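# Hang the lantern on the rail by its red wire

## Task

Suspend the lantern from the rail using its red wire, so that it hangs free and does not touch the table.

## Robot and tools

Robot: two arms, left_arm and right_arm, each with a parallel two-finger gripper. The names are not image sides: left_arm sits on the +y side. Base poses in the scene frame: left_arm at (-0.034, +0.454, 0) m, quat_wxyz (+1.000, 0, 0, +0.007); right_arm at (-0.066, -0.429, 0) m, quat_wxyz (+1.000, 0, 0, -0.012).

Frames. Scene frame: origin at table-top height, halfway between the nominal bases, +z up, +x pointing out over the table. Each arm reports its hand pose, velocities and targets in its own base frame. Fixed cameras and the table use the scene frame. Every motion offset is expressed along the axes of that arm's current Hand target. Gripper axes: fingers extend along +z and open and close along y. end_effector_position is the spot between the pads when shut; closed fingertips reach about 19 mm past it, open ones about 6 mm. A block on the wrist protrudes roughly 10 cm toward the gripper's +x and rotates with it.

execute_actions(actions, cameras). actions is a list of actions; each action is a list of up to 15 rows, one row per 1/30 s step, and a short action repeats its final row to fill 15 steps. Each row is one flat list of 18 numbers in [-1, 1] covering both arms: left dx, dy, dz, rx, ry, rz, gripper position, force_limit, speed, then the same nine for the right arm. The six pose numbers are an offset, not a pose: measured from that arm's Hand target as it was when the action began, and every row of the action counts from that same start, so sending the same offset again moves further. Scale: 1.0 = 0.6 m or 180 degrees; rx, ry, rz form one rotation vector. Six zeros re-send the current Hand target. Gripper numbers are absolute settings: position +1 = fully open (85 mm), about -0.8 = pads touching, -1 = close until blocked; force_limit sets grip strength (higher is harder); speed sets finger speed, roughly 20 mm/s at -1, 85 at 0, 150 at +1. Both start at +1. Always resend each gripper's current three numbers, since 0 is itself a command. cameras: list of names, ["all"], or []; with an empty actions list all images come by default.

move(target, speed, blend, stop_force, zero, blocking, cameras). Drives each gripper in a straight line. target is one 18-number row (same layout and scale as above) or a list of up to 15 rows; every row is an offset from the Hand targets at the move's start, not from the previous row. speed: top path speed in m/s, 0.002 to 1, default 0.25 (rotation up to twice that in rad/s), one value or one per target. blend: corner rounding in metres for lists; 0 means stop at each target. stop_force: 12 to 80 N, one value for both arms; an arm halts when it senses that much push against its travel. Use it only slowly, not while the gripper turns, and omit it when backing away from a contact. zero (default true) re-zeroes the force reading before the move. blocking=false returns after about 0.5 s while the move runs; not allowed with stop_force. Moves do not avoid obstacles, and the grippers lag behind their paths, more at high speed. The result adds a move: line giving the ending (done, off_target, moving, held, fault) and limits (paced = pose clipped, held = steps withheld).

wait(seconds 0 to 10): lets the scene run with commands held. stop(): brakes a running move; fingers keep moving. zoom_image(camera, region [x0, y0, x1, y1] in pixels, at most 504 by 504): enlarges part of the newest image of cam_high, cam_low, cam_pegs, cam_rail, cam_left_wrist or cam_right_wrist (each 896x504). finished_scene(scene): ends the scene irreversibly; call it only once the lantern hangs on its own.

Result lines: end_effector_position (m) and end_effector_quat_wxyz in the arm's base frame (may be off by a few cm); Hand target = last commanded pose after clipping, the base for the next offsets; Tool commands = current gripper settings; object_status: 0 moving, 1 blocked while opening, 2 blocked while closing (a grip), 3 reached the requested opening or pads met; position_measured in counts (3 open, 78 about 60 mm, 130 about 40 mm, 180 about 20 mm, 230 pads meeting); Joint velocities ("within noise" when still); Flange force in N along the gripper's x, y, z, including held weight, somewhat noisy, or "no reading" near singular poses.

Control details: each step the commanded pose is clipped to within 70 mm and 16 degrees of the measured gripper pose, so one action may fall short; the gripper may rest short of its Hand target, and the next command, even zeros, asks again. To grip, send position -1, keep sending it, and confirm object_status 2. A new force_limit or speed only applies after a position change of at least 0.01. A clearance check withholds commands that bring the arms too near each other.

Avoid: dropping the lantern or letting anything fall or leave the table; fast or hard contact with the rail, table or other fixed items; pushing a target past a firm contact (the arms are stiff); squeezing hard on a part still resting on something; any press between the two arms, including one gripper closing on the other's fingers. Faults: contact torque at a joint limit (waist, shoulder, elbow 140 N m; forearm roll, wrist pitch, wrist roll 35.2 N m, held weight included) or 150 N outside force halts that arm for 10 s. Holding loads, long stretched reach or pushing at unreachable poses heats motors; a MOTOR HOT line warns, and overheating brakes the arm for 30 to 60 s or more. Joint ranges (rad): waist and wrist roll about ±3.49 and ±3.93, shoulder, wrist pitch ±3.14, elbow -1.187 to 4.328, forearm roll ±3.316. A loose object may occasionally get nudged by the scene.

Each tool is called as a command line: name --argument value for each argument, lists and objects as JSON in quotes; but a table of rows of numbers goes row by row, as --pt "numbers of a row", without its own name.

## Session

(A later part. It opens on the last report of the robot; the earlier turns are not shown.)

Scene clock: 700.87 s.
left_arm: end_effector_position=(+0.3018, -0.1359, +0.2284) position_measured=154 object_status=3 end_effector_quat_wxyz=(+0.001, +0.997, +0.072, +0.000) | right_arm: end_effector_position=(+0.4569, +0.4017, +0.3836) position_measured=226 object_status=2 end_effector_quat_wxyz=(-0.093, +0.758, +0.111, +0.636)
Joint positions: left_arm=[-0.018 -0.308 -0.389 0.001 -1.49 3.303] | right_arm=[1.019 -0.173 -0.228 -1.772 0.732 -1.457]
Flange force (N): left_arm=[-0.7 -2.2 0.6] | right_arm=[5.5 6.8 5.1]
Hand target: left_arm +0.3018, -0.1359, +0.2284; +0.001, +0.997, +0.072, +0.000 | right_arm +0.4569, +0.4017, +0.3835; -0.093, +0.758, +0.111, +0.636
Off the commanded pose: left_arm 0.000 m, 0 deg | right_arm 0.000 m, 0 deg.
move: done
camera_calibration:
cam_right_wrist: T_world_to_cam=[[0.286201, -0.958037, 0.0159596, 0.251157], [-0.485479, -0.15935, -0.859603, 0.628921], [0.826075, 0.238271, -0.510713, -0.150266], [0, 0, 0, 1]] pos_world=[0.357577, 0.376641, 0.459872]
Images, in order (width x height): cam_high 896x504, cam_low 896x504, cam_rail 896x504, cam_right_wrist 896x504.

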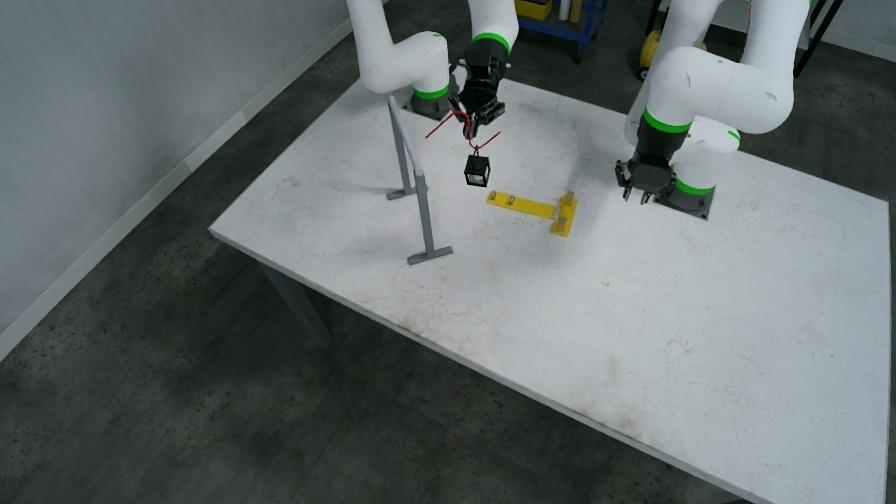

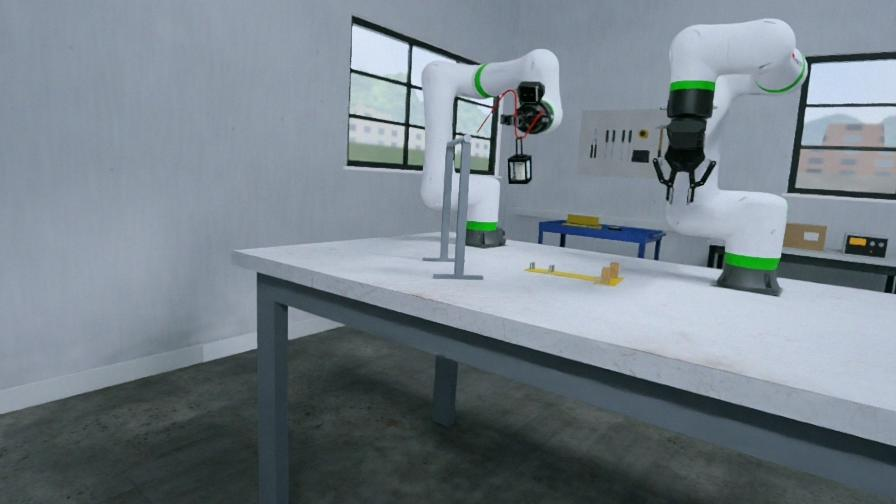

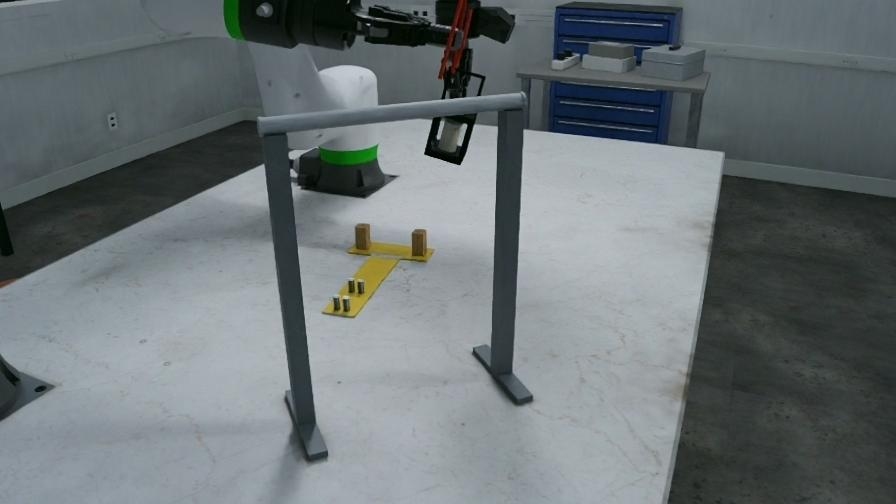

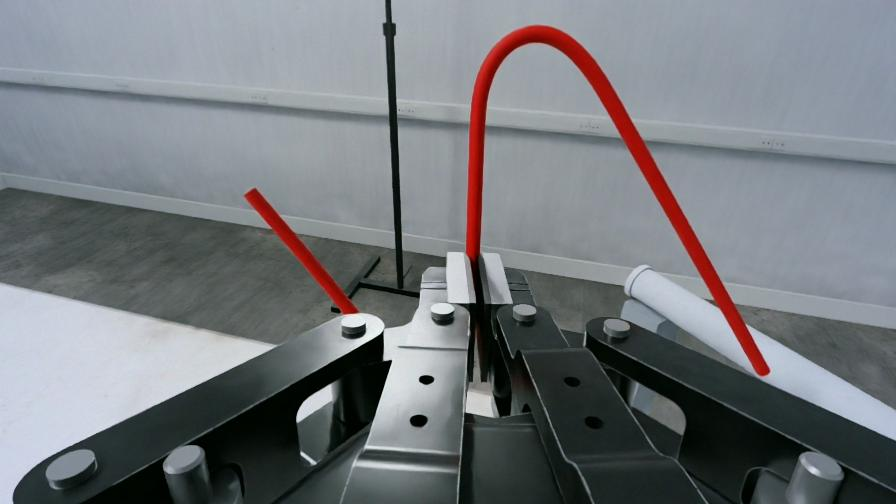

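move --pt "0 0 0 0 0 0 -0.2 1 -0.5 0 0.1417 0 0 0 0 -1 0 -1" --pt "0 0 0 0 0 0 -0.2 1 -0.5 -0.0583 0.1667 0 0 0 0 -1 0 -1" --speed 0.06 --blend 0.01 --cameras '["cam_right_wrist","cam_rail","cam_low"]'

zoom_image --camera "cam_rail" --region '[340, 0, 540, 250]'

zoom_image --camera "cam_low" --region '[420, 60, 570, 210]'

Scene clock: 717.97 s.
left_arm: end_effector_position=(+0.3018, -0.1359, +0.2284) position_measured=154 object_status=3 end_effector_quat_wxyz=(+0.001, +0.997, +0.072, +0.000) | right_arm: end_effector_position=(+0.4798, +0.3041, +0.3491) position_measured=226 object_status=2 end_effector_quat_wxyz=(-0.093, +0.758, +0.111, +0.636)
Joint positions: left_arm=[-0.018 -0.308 -0.389 0.001 -1.49 3.303] | right_arm=[0.776 -0.328 -0.427 -1.76 0.486 -1.449]
Flange force (N): left_arm=[0.6 -1.6 0.6] | right_arm=no reading
Hand target: left_arm +0.3018, -0.1359, +0.2284; +0.001, +0.997, +0.072, +0.000 | right_arm +0.4798, +0.3041, +0.3491; -0.093, +0.758, +0.111, +0.636
Off the commanded pose: left_arm 0.000 m, 0 deg | right_arm 0.000 m, 0 deg.
move: done
camera_calibration:
cam_right_wrist: T_world_to_cam=[[0.286201, -0.958037, 0.0159596, 0.151744], [-0.485479, -0.15935, -0.859603, 0.594932], [0.826075, 0.238271, -0.510713, -0.16352], [0, 0, 0, 1]] pos_world=[0.380477, 0.279141, 0.425472]
Images, in order (width x height): cam_low 896x504, cam_rail 896x504, cam_right_wrist 896x504.

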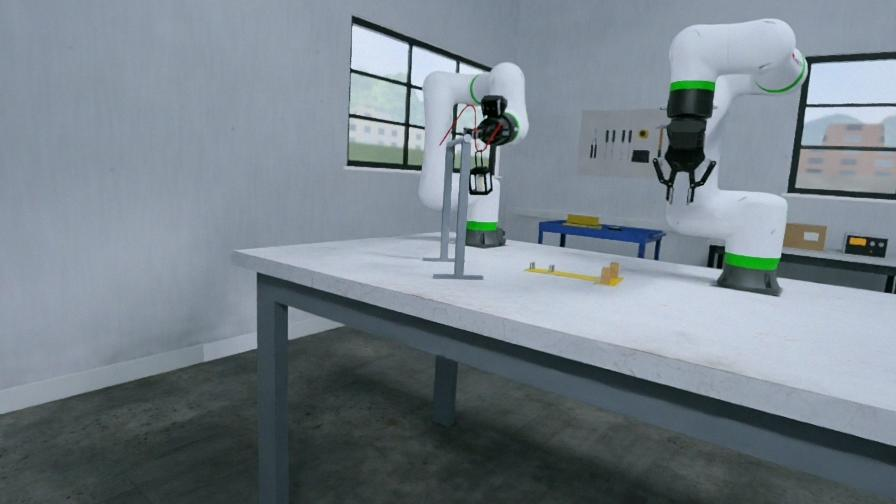

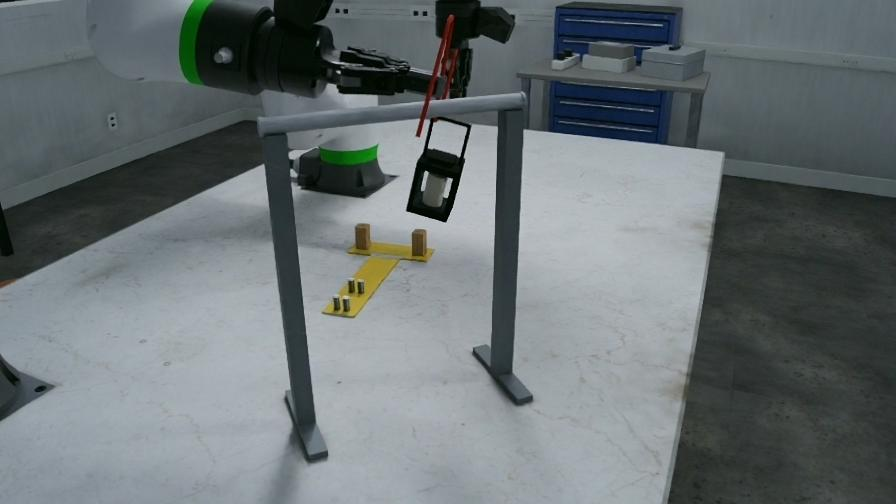

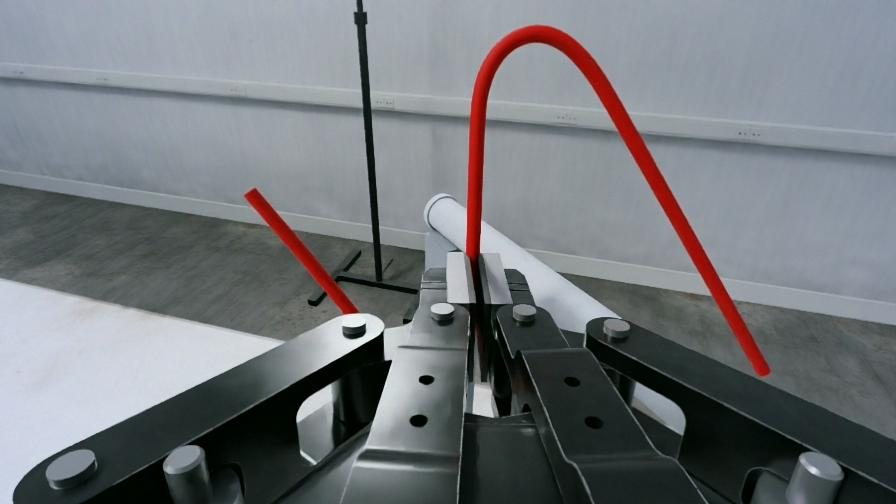

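Scaled by 2.016.

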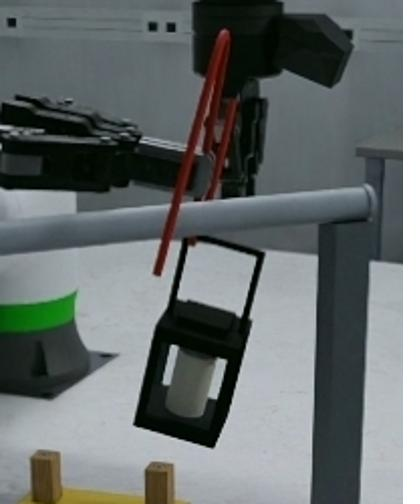

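Scaled by 3.360.

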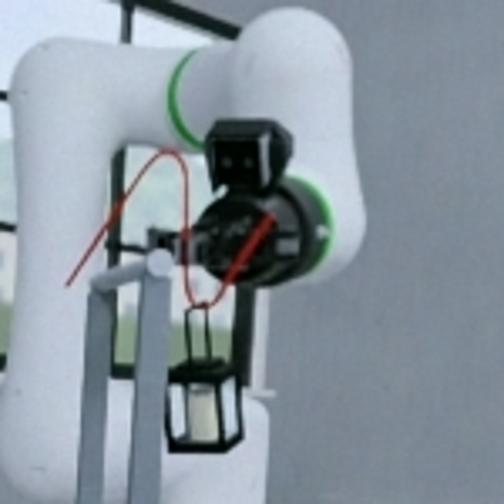

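move --pt "0 0 0 0 0 0 -0.2 1 -0.5 -0.0667 0.03 0 0 0 0 -1 0 -1" --pt "0 0 0 0 0 0 -0.2 1 -0.5 -0.0933 0.04 0 0 0 0 -1 0 -1" --speed 0.04 --blend 0.005 --cameras '["cam_right_wrist","cam_rail","cam_low"]'

zoom_image --camera "cam_rail" --region '[340, 20, 540, 270]'

zoom_image --camera "cam_low" --region '[420, 90, 540, 210]'

Scene clock: 724.83 s.
left_arm: end_effector_position=(+0.3018, -0.1359, +0.2284) position_measured=154 object_status=3 end_effector_quat_wxyz=(+0.001, +0.997, +0.072, +0.000) | right_arm: end_effector_position=(+0.4773, +0.2783, +0.2940) position_measured=226 object_status=2 end_effector_quat_wxyz=(-0.093, +0.758, +0.111, +0.636)
Joint positions: left_arm=[-0.018 -0.308 -0.389 0.001 -1.49 3.303] | right_arm=[0.833 -0.307 -0.545 -1.514 0.533 -1.741]
Flange force (N): left_arm=[-0.1 -2.5 0.8] | right_arm=no reading
Hand target: left_arm +0.3018, -0.1359, +0.2284; +0.001, +0.997, +0.072, +0.000 | right_arm +0.4773, +0.2783, +0.2940; -0.093, +0.758, +0.111, +0.636
Off the commanded pose: left_arm 0.000 m, 0 deg | right_arm 0.000 m, 0 deg.
move: done
camera_calibration:
cam_right_wrist: T_world_to_cam=[[0.286188, -0.958041, 0.0159341, 0.128637], [-0.485558, -0.159343, -0.85956, 0.542254], [0.826033, 0.238259, -0.510786, -0.183401], [0, 0, 0, 1]] pos_world=[0.377977, 0.253341, 0.370372]
Images, in order (width x height): cam_low 896x504, cam_rail 896x504, cam_right_wrist 896x504.

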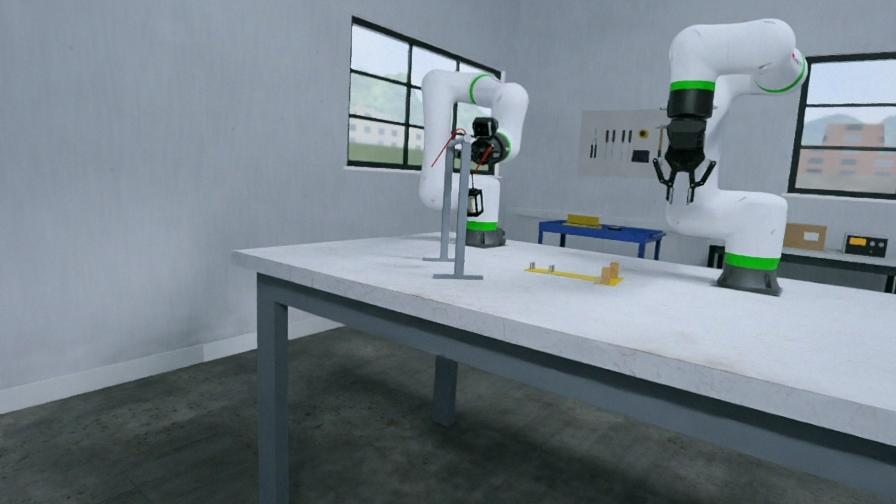

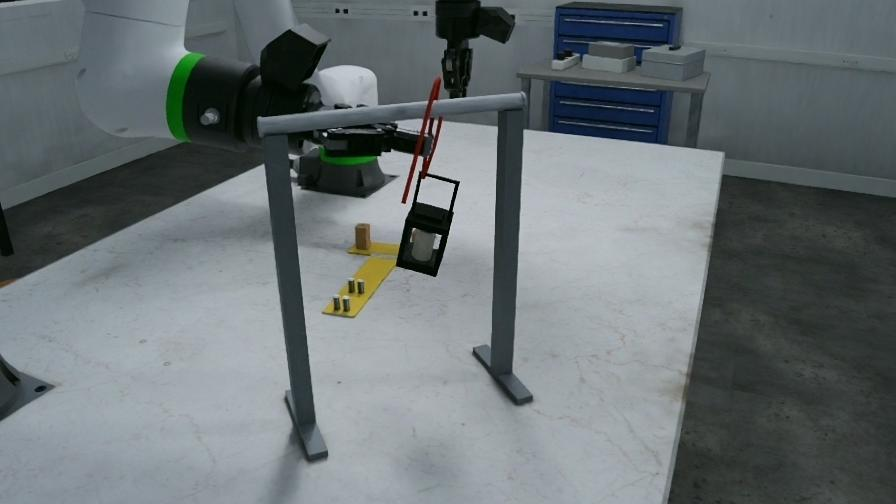

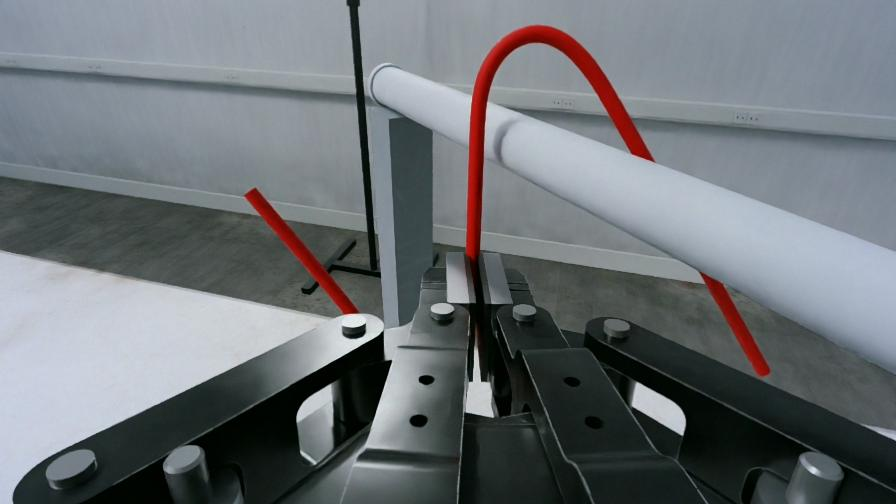

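Scaled by 2.016.

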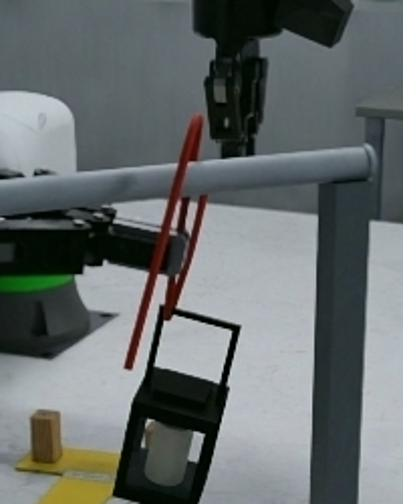

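Scaled by 4.200.

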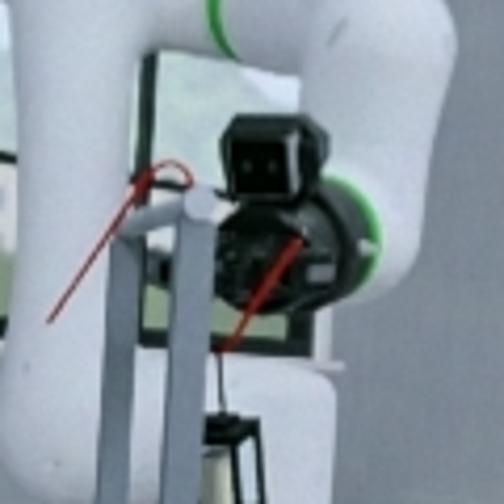

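move --target '[0,0,0,0,0,0,-0.2,1,-0.5,-0.0133,0.004,0,0,0,0,-1,0,-1]' --speed 0.02 --cameras '["cam_right_wrist"]'

zoom_image --camera "cam_right_wrist" --region '[420, 0, 780, 360]'

Scene clock: 729.63 s.
left_arm: end_effector_position=(+0.3018, -0.1359, +0.2284) position_measured=154 object_status=3 end_effector_quat_wxyz=(+0.001, +0.997, +0.072, +0.000) | right_arm: end_effector_position=(+0.4767, +0.2756, +0.2862) position_measured=226 object_status=2 end_effector_quat_wxyz=(-0.093, +0.758, +0.111, +0.636)
Joint positions: left_arm=[-0.018 -0.308 -0.389 0.001 -1.49 3.303] | right_arm=[0.845 -0.3 -0.561 -1.479 0.547 -1.785]
Flange force (N): left_arm=[0.0 -1.7 0.8] | right_arm=no reading
Hand target: left_arm +0.3018, -0.1359, +0.2284; +0.001, +0.997, +0.072, +0.000 | right_arm +0.4767, +0.2756, +0.2862; -0.093, +0.758, +0.111, +0.636
Off the commanded pose: left_arm 0.000 m, 0 deg | right_arm 0.000 m, 0 deg.
move: done
camera_calibration:
cam_right_wrist: T_world_to_cam=[[0.286236, -0.958025, 0.0160179, 0.126295], [-0.48553, -0.159437, -0.859558, 0.534755], [0.826033, 0.238259, -0.510787, -0.186297], [0, 0, 0, 1]] pos_world=[0.377377, 0.250641, 0.362472]
Images, in order (width x height): cam_right_wrist 896x504.

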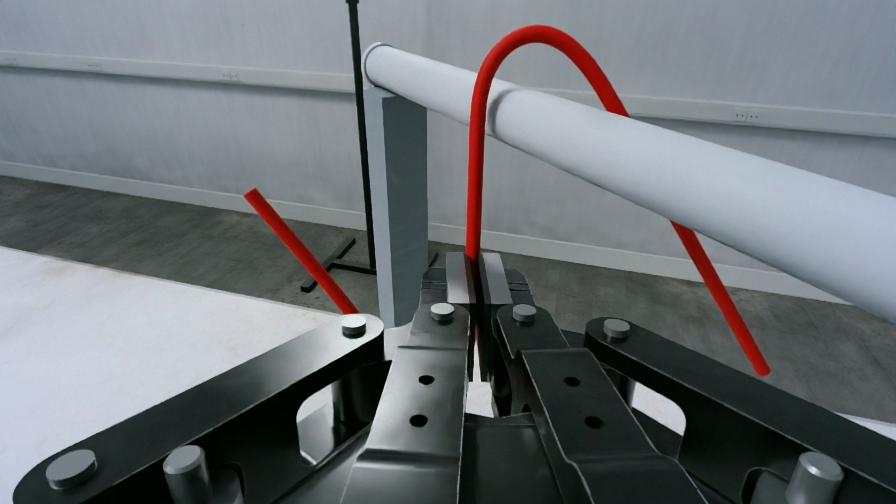

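Scaled by 1.400.

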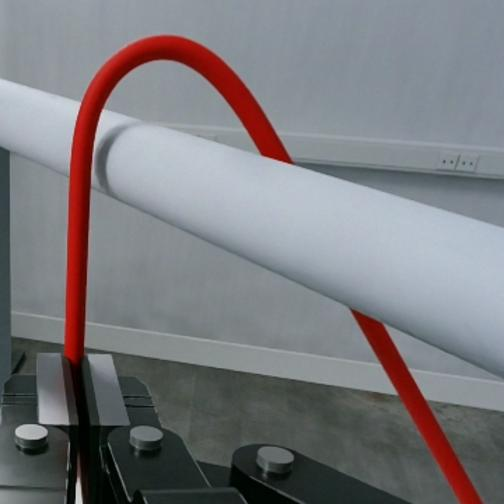

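move --target '[0,0,0,0,0,0,-0.2,1,-0.5,-0.01,0.0,0,0,0,0,-1,0,-1]' --speed 0.02 --cameras '["cam_right_wrist"]'

zoom_image --camera "cam_right_wrist" --region '[420, 0, 780, 360]'

Scene clock: 732.90 s.
left_arm: end_effector_position=(+0.3018, -0.1359, +0.2284) position_measured=154 object_status=3 end_effector_quat_wxyz=(+0.001, +0.997, +0.072, +0.000) | right_arm: end_effector_position=(+0.4757, +0.2753, +0.2802) position_measured=226 object_status=2 end_effector_quat_wxyz=(-0.093, +0.758, +0.111, +0.636)
Joint positions: left_arm=[-0.018 -0.308 -0.389 0.001 -1.49 3.303] | right_arm=[0.859 -0.291 -0.571 -1.455 0.562 -1.819]
Flange force (N): left_arm=[0.0 -2.4 0.9] | right_arm=[9.2 8.1 1.5]
Hand target: left_arm +0.3018, -0.1359, +0.2284; +0.001, +0.997, +0.072, +0.000 | right_arm +0.4757, +0.2753, +0.2802; -0.093, +0.758, +0.111, +0.636
Off the commanded pose: left_arm 0.000 m, 0 deg | right_arm 0.000 m, 0 deg.
move: done
camera_calibration:
cam_right_wrist: T_world_to_cam=[[0.286188, -0.958041, 0.0159341, 0.12644], [-0.485558, -0.159343, -0.85956, 0.529137], [0.826033, 0.238259, -0.510786, -0.188414], [0, 0, 0, 1]] pos_world=[0.376377, 0.250341, 0.356572]
Images, in order (width x height): cam_right_wrist 896x504.

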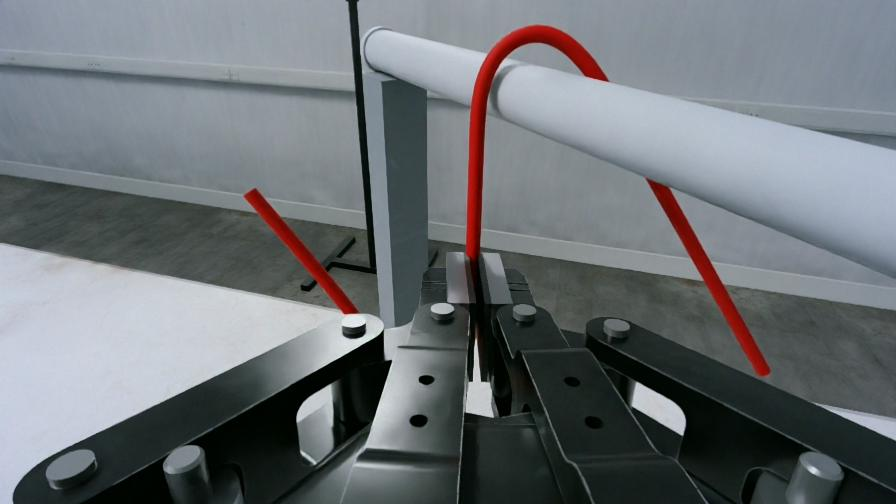

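Scaled by 1.400.

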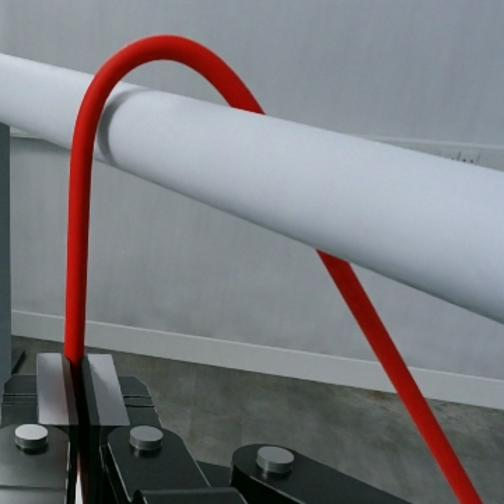

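move --target '[0,0,0,0,0,0,-0.2,1,-0.5,-0.02,0.0,0,0,0,0,-1,0,-1]' --speed 0.01 --stop_force 12 --cameras '["cam_right_wrist","cam_rail","cam_low"]'

zoom_image --camera "cam_right_wrist" --region '[420, 0, 780, 360]'

zoom_image --camera "cam_rail" --region '[340, 60, 520, 300]'

Scene clock: 737.60 s.
left_arm: end_effector_position=(+0.3018, -0.1359, +0.2284) position_measured=154 object_status=3 end_effector_quat_wxyz=(+0.001, +0.997, +0.072, +0.000) | right_arm: end_effector_position=(+0.4746, +0.2749, +0.2736) position_measured=226 object_status=2 end_effector_quat_wxyz=(-0.093, +0.758, +0.111, +0.636)
Joint positions: left_arm=[-0.018 -0.308 -0.389 0.001 -1.49 3.303] | right_arm=[0.876 -0.281 -0.583 -1.427 0.581 -1.857]
Flange force (N): left_arm=[-0.1 -2.3 0.3] | right_arm=[23.3 10.1 0.7]
Hand target: left_arm +0.3018, -0.1359, +0.2284; +0.001, +0.997, +0.072, +0.000 | right_arm +0.4746, +0.2750, +0.2736; -0.093, +0.758, +0.111, +0.636 (not the last commanded pose)
Off the commanded pose: left_arm 0.000 m, 0 deg | right_arm 0.005 m, 0 deg.
move: contact (right_arm)
camera_calibration:
cam_right_wrist: T_world_to_cam=[[0.286088, -0.958068, 0.0161276, 0.126483], [-0.485134, -0.159339, -0.8598, 0.522657], [0.826316, 0.238154, -0.510376, -0.190974], [0, 0, 0, 1]] pos_world=[0.375178, 0.24994, 0.349872]
Images, in order (width x height): cam_low 896x504, cam_rail 896x504, cam_right_wrist 896x504.

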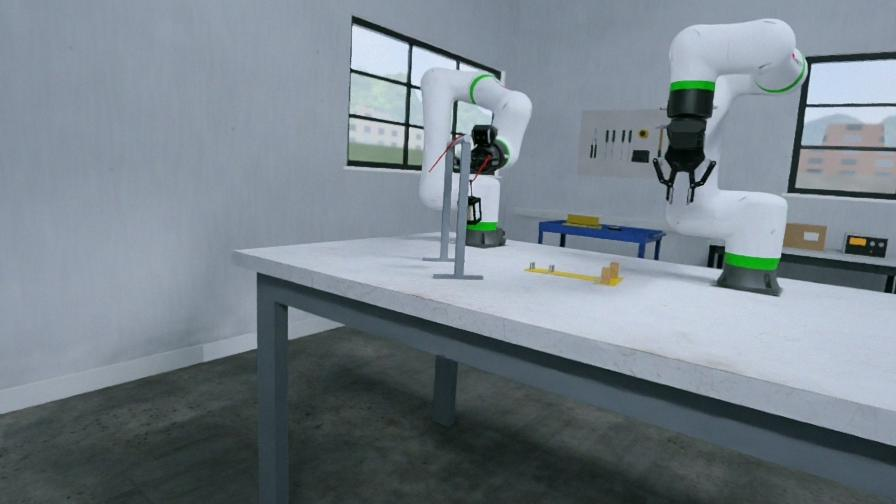

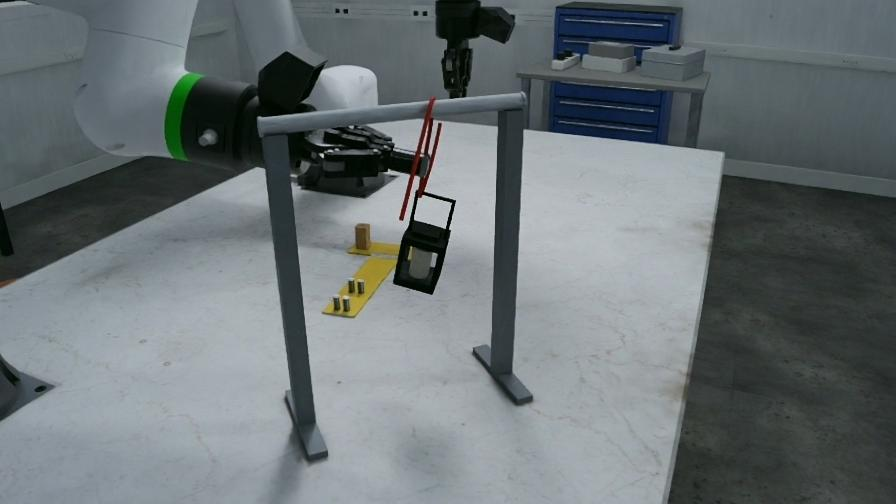

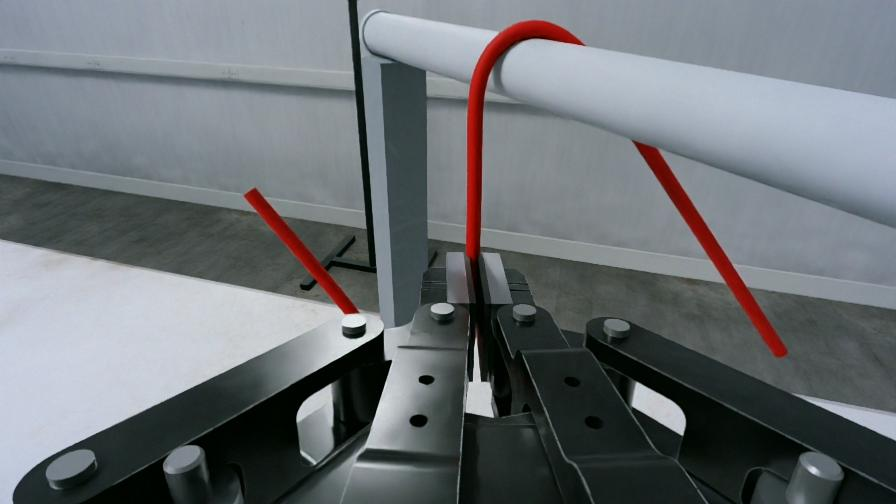

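Scaled by 1.400.

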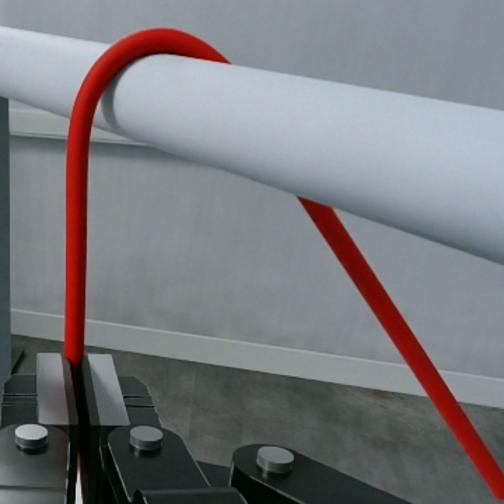

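Scaled by 2.100.

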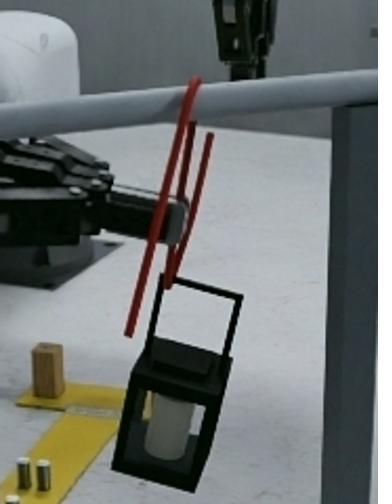

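move --target '[0,0,0,0,0,0,-0.2,1,-0.5,0.002,0.0,0,0,0,0,-1,0,-1]' --speed 0.01

move --target '[0,0,0,0,0,0,-0.2,1,-0.5,0,0.0,0,0,0,0,-0.62,0,-1]' --cameras '["cam_right_wrist","cam_rail","cam_low"]'

zoom_image --camera "cam_rail" --region '[340, 60, 520, 300]'

Scene clock: 741.80 s.
left_arm: end_effector_position=(+0.3018, -0.1359, +0.2284) position_measured=154 object_status=3 end_effector_quat_wxyz=(+0.001, +0.997, +0.072, +0.000) | right_arm: end_effector_position=(+0.4748, +0.2750, +0.2747) position_measured=226 object_status=2 end_effector_quat_wxyz=(-0.093, +0.758, +0.111, +0.636)
Joint positions: left_arm=[-0.018 -0.308 -0.389 0.001 -1.49 3.303] | right_arm=[0.873 -0.283 -0.581 -1.432 0.578 -1.85]
Flange force (N): left_arm=[0.1 -2.7 0.4] | right_arm=[9.4 6.8 0.8]
Hand target: left_arm +0.3018, -0.1359, +0.2284; +0.001, +0.997, +0.072, +0.000 | right_arm +0.4748, +0.2750, +0.2748; -0.093, +0.758, +0.111, +0.636
Off the commanded pose: left_arm 0.000 m, 0 deg | right_arm 0.000 m, 0 deg.
move: done

Scene clock: 742.43 s.
left_arm: end_effector_position=(+0.3018, -0.1359, +0.2284) position_measured=154 object_status=3 end_effector_quat_wxyz=(+0.001, +0.997, +0.072, +0.000) | right_arm: end_effector_position=(+0.4748, +0.2750, +0.2748) position_measured=208 object_status=0 end_effector_quat_wxyz=(-0.093, +0.758, +0.111, +0.636)
Joint positions: left_arm=[-0.018 -0.308 -0.389 0.001 -1.49 3.303] | right_arm=[0.873 -0.283 -0.581 -1.432 0.578 -1.85]
Flange force (N): left_arm=[0.1 -1.8 0.9] | right_arm=[10.5 8.8 1.3]
Hand target: left_arm +0.3018, -0.1359, +0.2284; +0.001, +0.997, +0.072, +0.000 | right_arm +0.4748, +0.2750, +0.2748; -0.093, +0.758, +0.111, +0.636
Off the commanded pose: left_arm 0.000 m, 0 deg | right_arm 0.000 m, 0 deg.
move: done
camera_calibration:
cam_right_wrist: T_world_to_cam=[[0.286131, -0.958057, 0.0159561, 0.126544], [-0.485268, -0.159248, -0.859741, 0.523808], [0.826223, 0.238256, -0.51048, -0.190504], [0, 0, 0, 1]] pos_world=[0.375378, 0.250041, 0.351072]
Images, in order (width x height): cam_low 896x504, cam_rail 896x504, cam_right_wrist 896x504.

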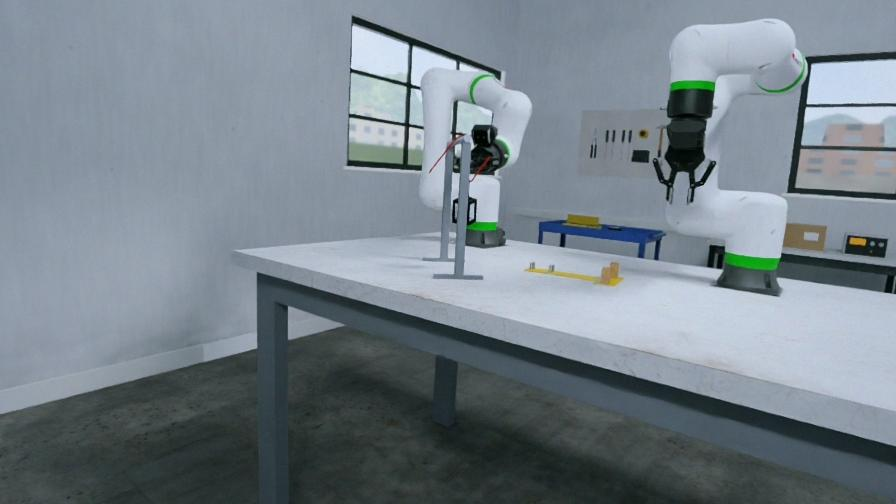

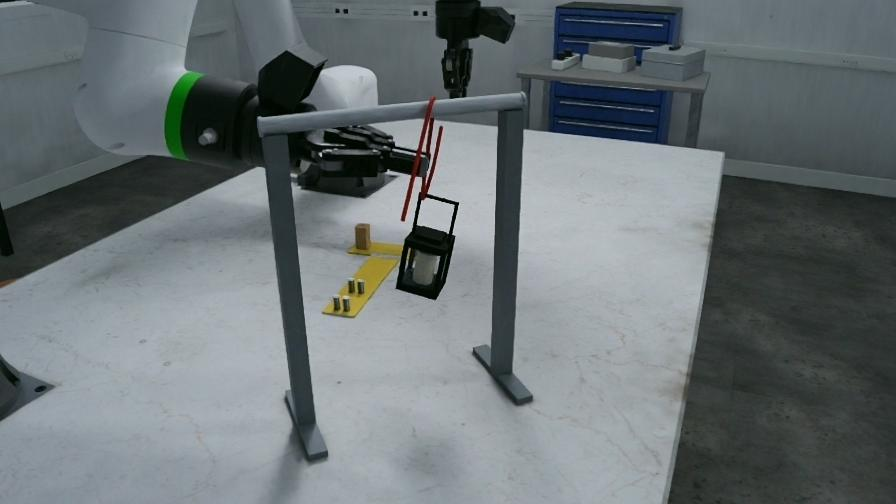

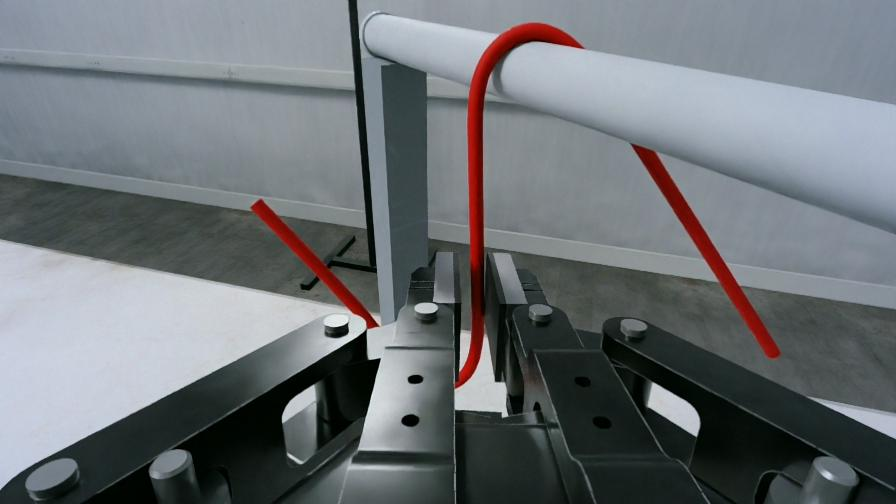

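Scaled by 2.100.

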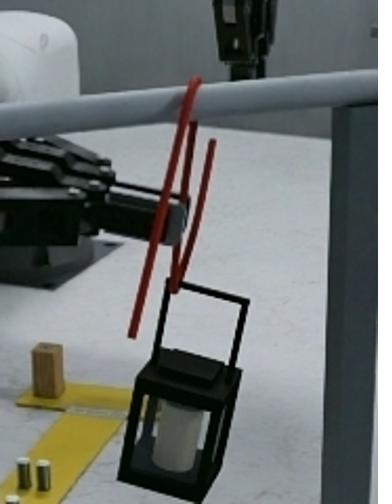

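move --target '[0,0,0,0,0,0,-0.2,1,-0.5,0,0,0,0,0,0,-0.5,0,-1]'

move --target '[0,0,0,0,0,0,-0.2,1,-0.5,0,0,-0.06,0,0,0,-0.5,0,-1]' --speed 0.03 --cameras '["cam_right_wrist","cam_rail","cam_low"]'

Scene clock: 750.83 s.
left_arm: end_effector_position=(+0.3018, -0.1359, +0.2284) position_measured=154 object_status=3 end_effector_quat_wxyz=(+0.001, +0.997, +0.072, +0.000) | right_arm: end_effector_position=(+0.4748, +0.2750, +0.2748) position_measured=192 object_status=0 end_effector_quat_wxyz=(-0.093, +0.758, +0.111, +0.636)
Joint positions: left_arm=[-0.018 -0.308 -0.389 0.001 -1.49 3.303] | right_arm=[0.873 -0.283 -0.581 -1.432 0.578 -1.85]
Flange force (N): left_arm=[0.1 -2.2 0.5] | right_arm=[10.5 7.7 1.3]
Hand target: left_arm +0.3018, -0.1359, +0.2284; +0.001, +0.997, +0.072, +0.000 | right_arm +0.4748, +0.2750, +0.2748; -0.093, +0.758, +0.111, +0.636
Off the commanded pose: left_arm 0.000 m, 0 deg | right_arm 0.000 m, 0 deg.
move: done

Scene clock: 752.33 s.
left_arm: end_effector_position=(+0.3018, -0.1359, +0.2284) position_measured=154 object_status=3 end_effector_quat_wxyz=(+0.001, +0.997, +0.072, +0.000) | right_arm: end_effector_position=(+0.4408, +0.2648, +0.2810) position_measured=192 object_status=3 end_effector_quat_wxyz=(-0.093, +0.758, +0.111, +0.636)
Joint positions: left_arm=[-0.018 -0.308 -0.389 0.001 -1.49 3.303] | right_arm=[0.901 -0.396 -0.634 -1.532 0.6 -1.738]
Flange force (N): left_arm=[-0.1 -2.1 0.9] | right_arm=no reading
Hand target: left_arm +0.3018, -0.1359, +0.2284; +0.001, +0.997, +0.072, +0.000 | right_arm +0.4408, +0.2648, +0.2810; -0.093, +0.758, +0.111, +0.636
Off the commanded pose: left_arm 0.000 m, 0 deg | right_arm 0.000 m, 0 deg.
move: done
camera_calibration:
cam_right_wrist: T_world_to_cam=[[0.286178, -0.958042, 0.0160384, 0.126324], [-0.48524, -0.15934, -0.85974, 0.511076], [0.826223, 0.238256, -0.51048, -0.1569], [0, 0, 0, 1]] pos_world=[0.341478, 0.239841, 0.357272]
Images, in order (width x height): cam_low 896x504, cam_rail 896x504, cam_right_wrist 896x504.

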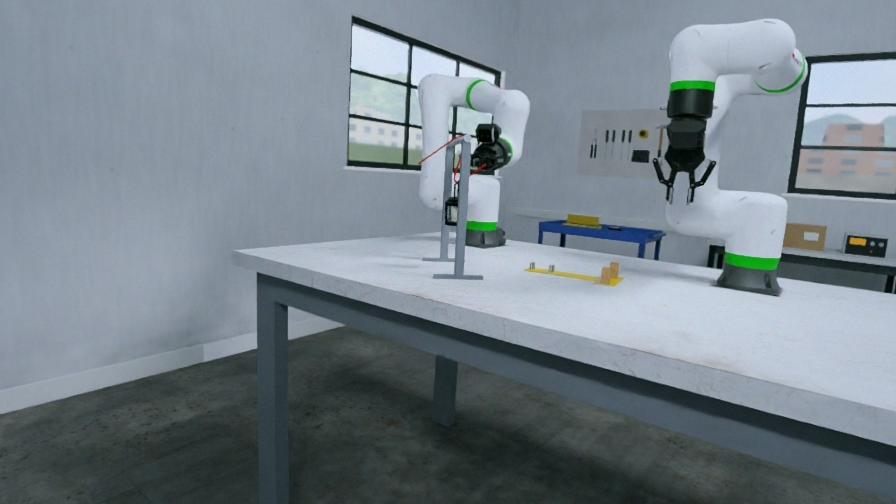

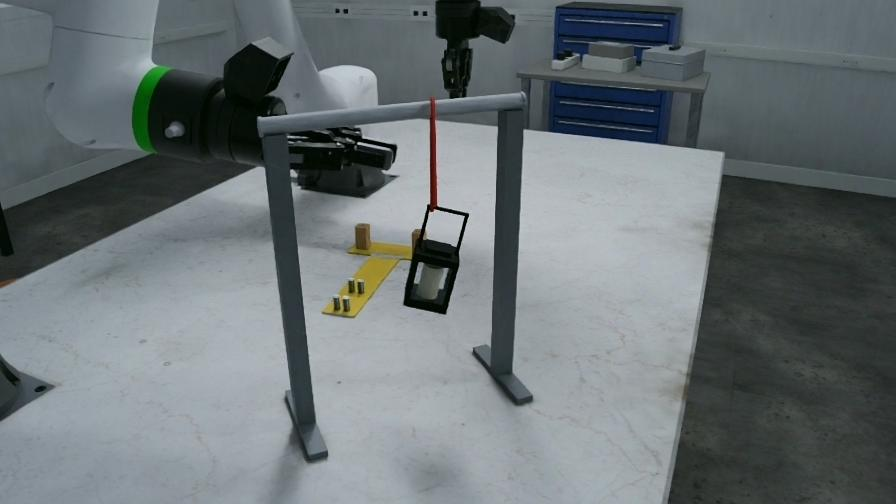

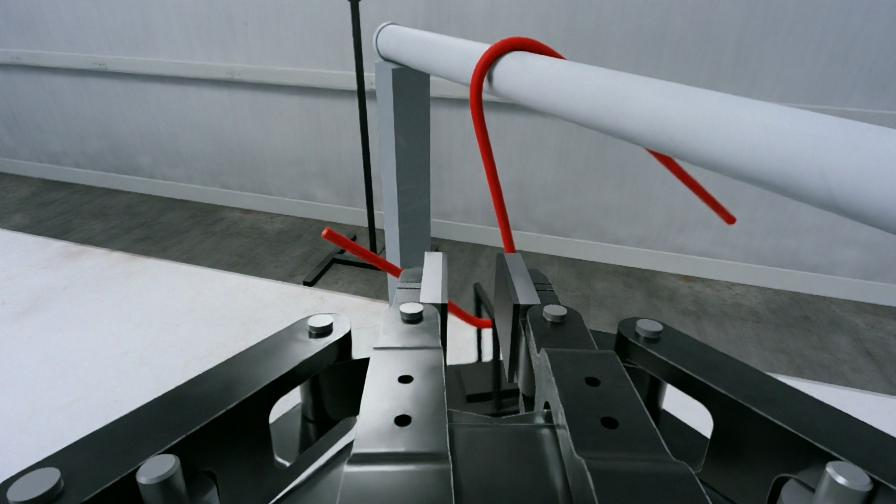

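move --target '[0,0,0,0,0,0,-0.2,1,-0.5,0,-0.02,-0.06,0,0,0,-0.5,0,-1]' --speed 0.03 --cameras '["cam_right_wrist","cam_rail","cam_high"]'

zoom_image --camera "cam_rail" --region '[340, 60, 520, 330]'

Scene clock: 759.73 s.
left_arm: end_effector_position=(+0.3018, -0.1359, +0.2284) position_measured=154 object_status=3 end_effector_quat_wxyz=(+0.001, +0.997, +0.072, +0.000) | right_arm: end_effector_position=(+0.4034, +0.2661, +0.2873) position_measured=192 object_status=3 end_effector_quat_wxyz=(-0.093, +0.758, +0.111, +0.636)
Joint positions: left_arm=[-0.018 -0.308 -0.389 0.001 -1.49 3.303] | right_arm=[0.989 -0.484 -0.668 -1.623 0.686 -1.648]
Flange force (N): left_arm=[-0.3 -2.7 1.2] | right_arm=no reading
Hand target: left_arm +0.3018, -0.1359, +0.2284; +0.001, +0.997, +0.072, +0.000 | right_arm +0.4034, +0.2661, +0.2873; -0.093, +0.758, +0.111, +0.636
Off the commanded pose: left_arm 0.000 m, 0 deg | right_arm 0.000 m, 0 deg.
move: done
camera_calibration:
cam_right_wrist: T_world_to_cam=[[0.286178, -0.958042, 0.0160384, 0.138171], [-0.48524, -0.15934, -0.85974, 0.498552], [0.826223, 0.238256, -0.51048, -0.123093], [0, 0, 0, 1]] pos_world=[0.304078, 0.241141, 0.363572]
Images, in order (width x height): cam_high 896x504, cam_rail 896x504, cam_right_wrist 896x504.

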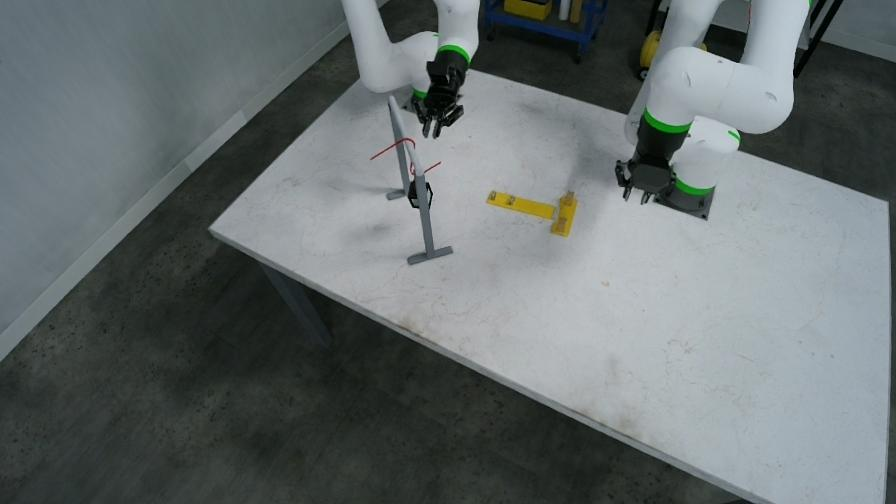

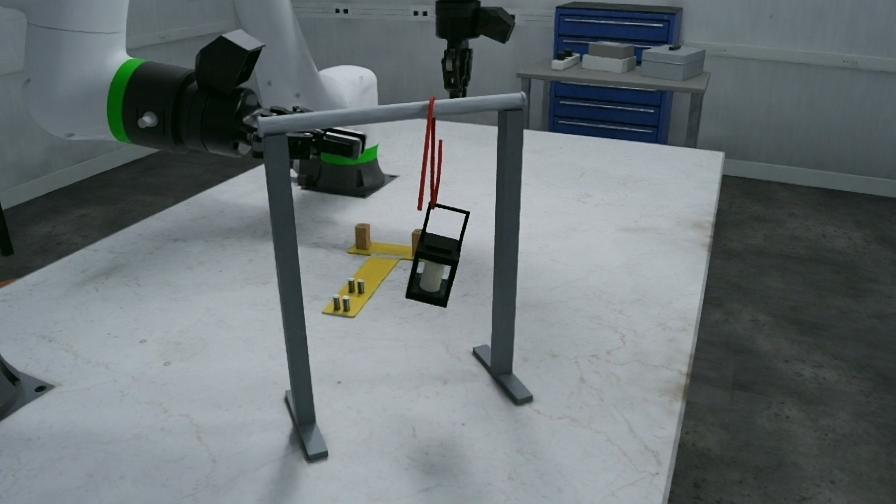

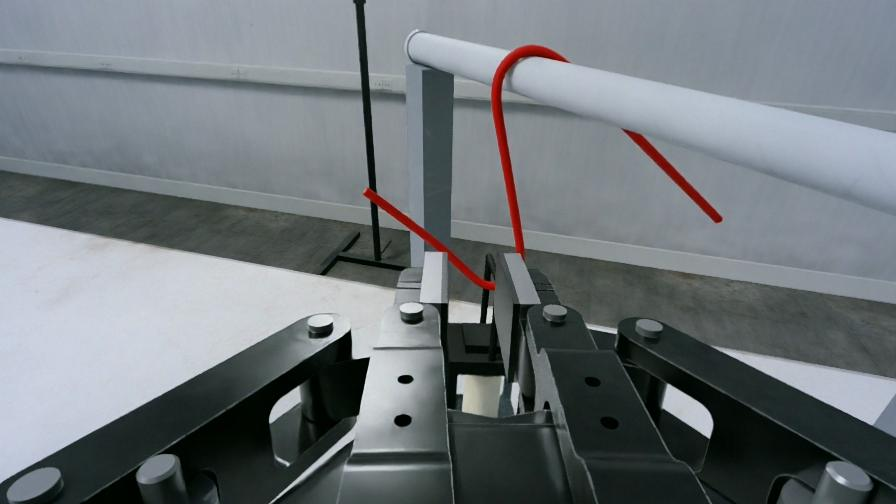

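Scaled by 1.867.

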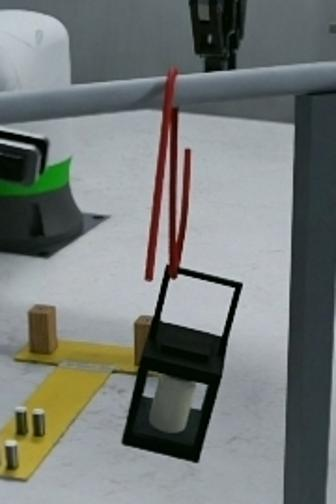

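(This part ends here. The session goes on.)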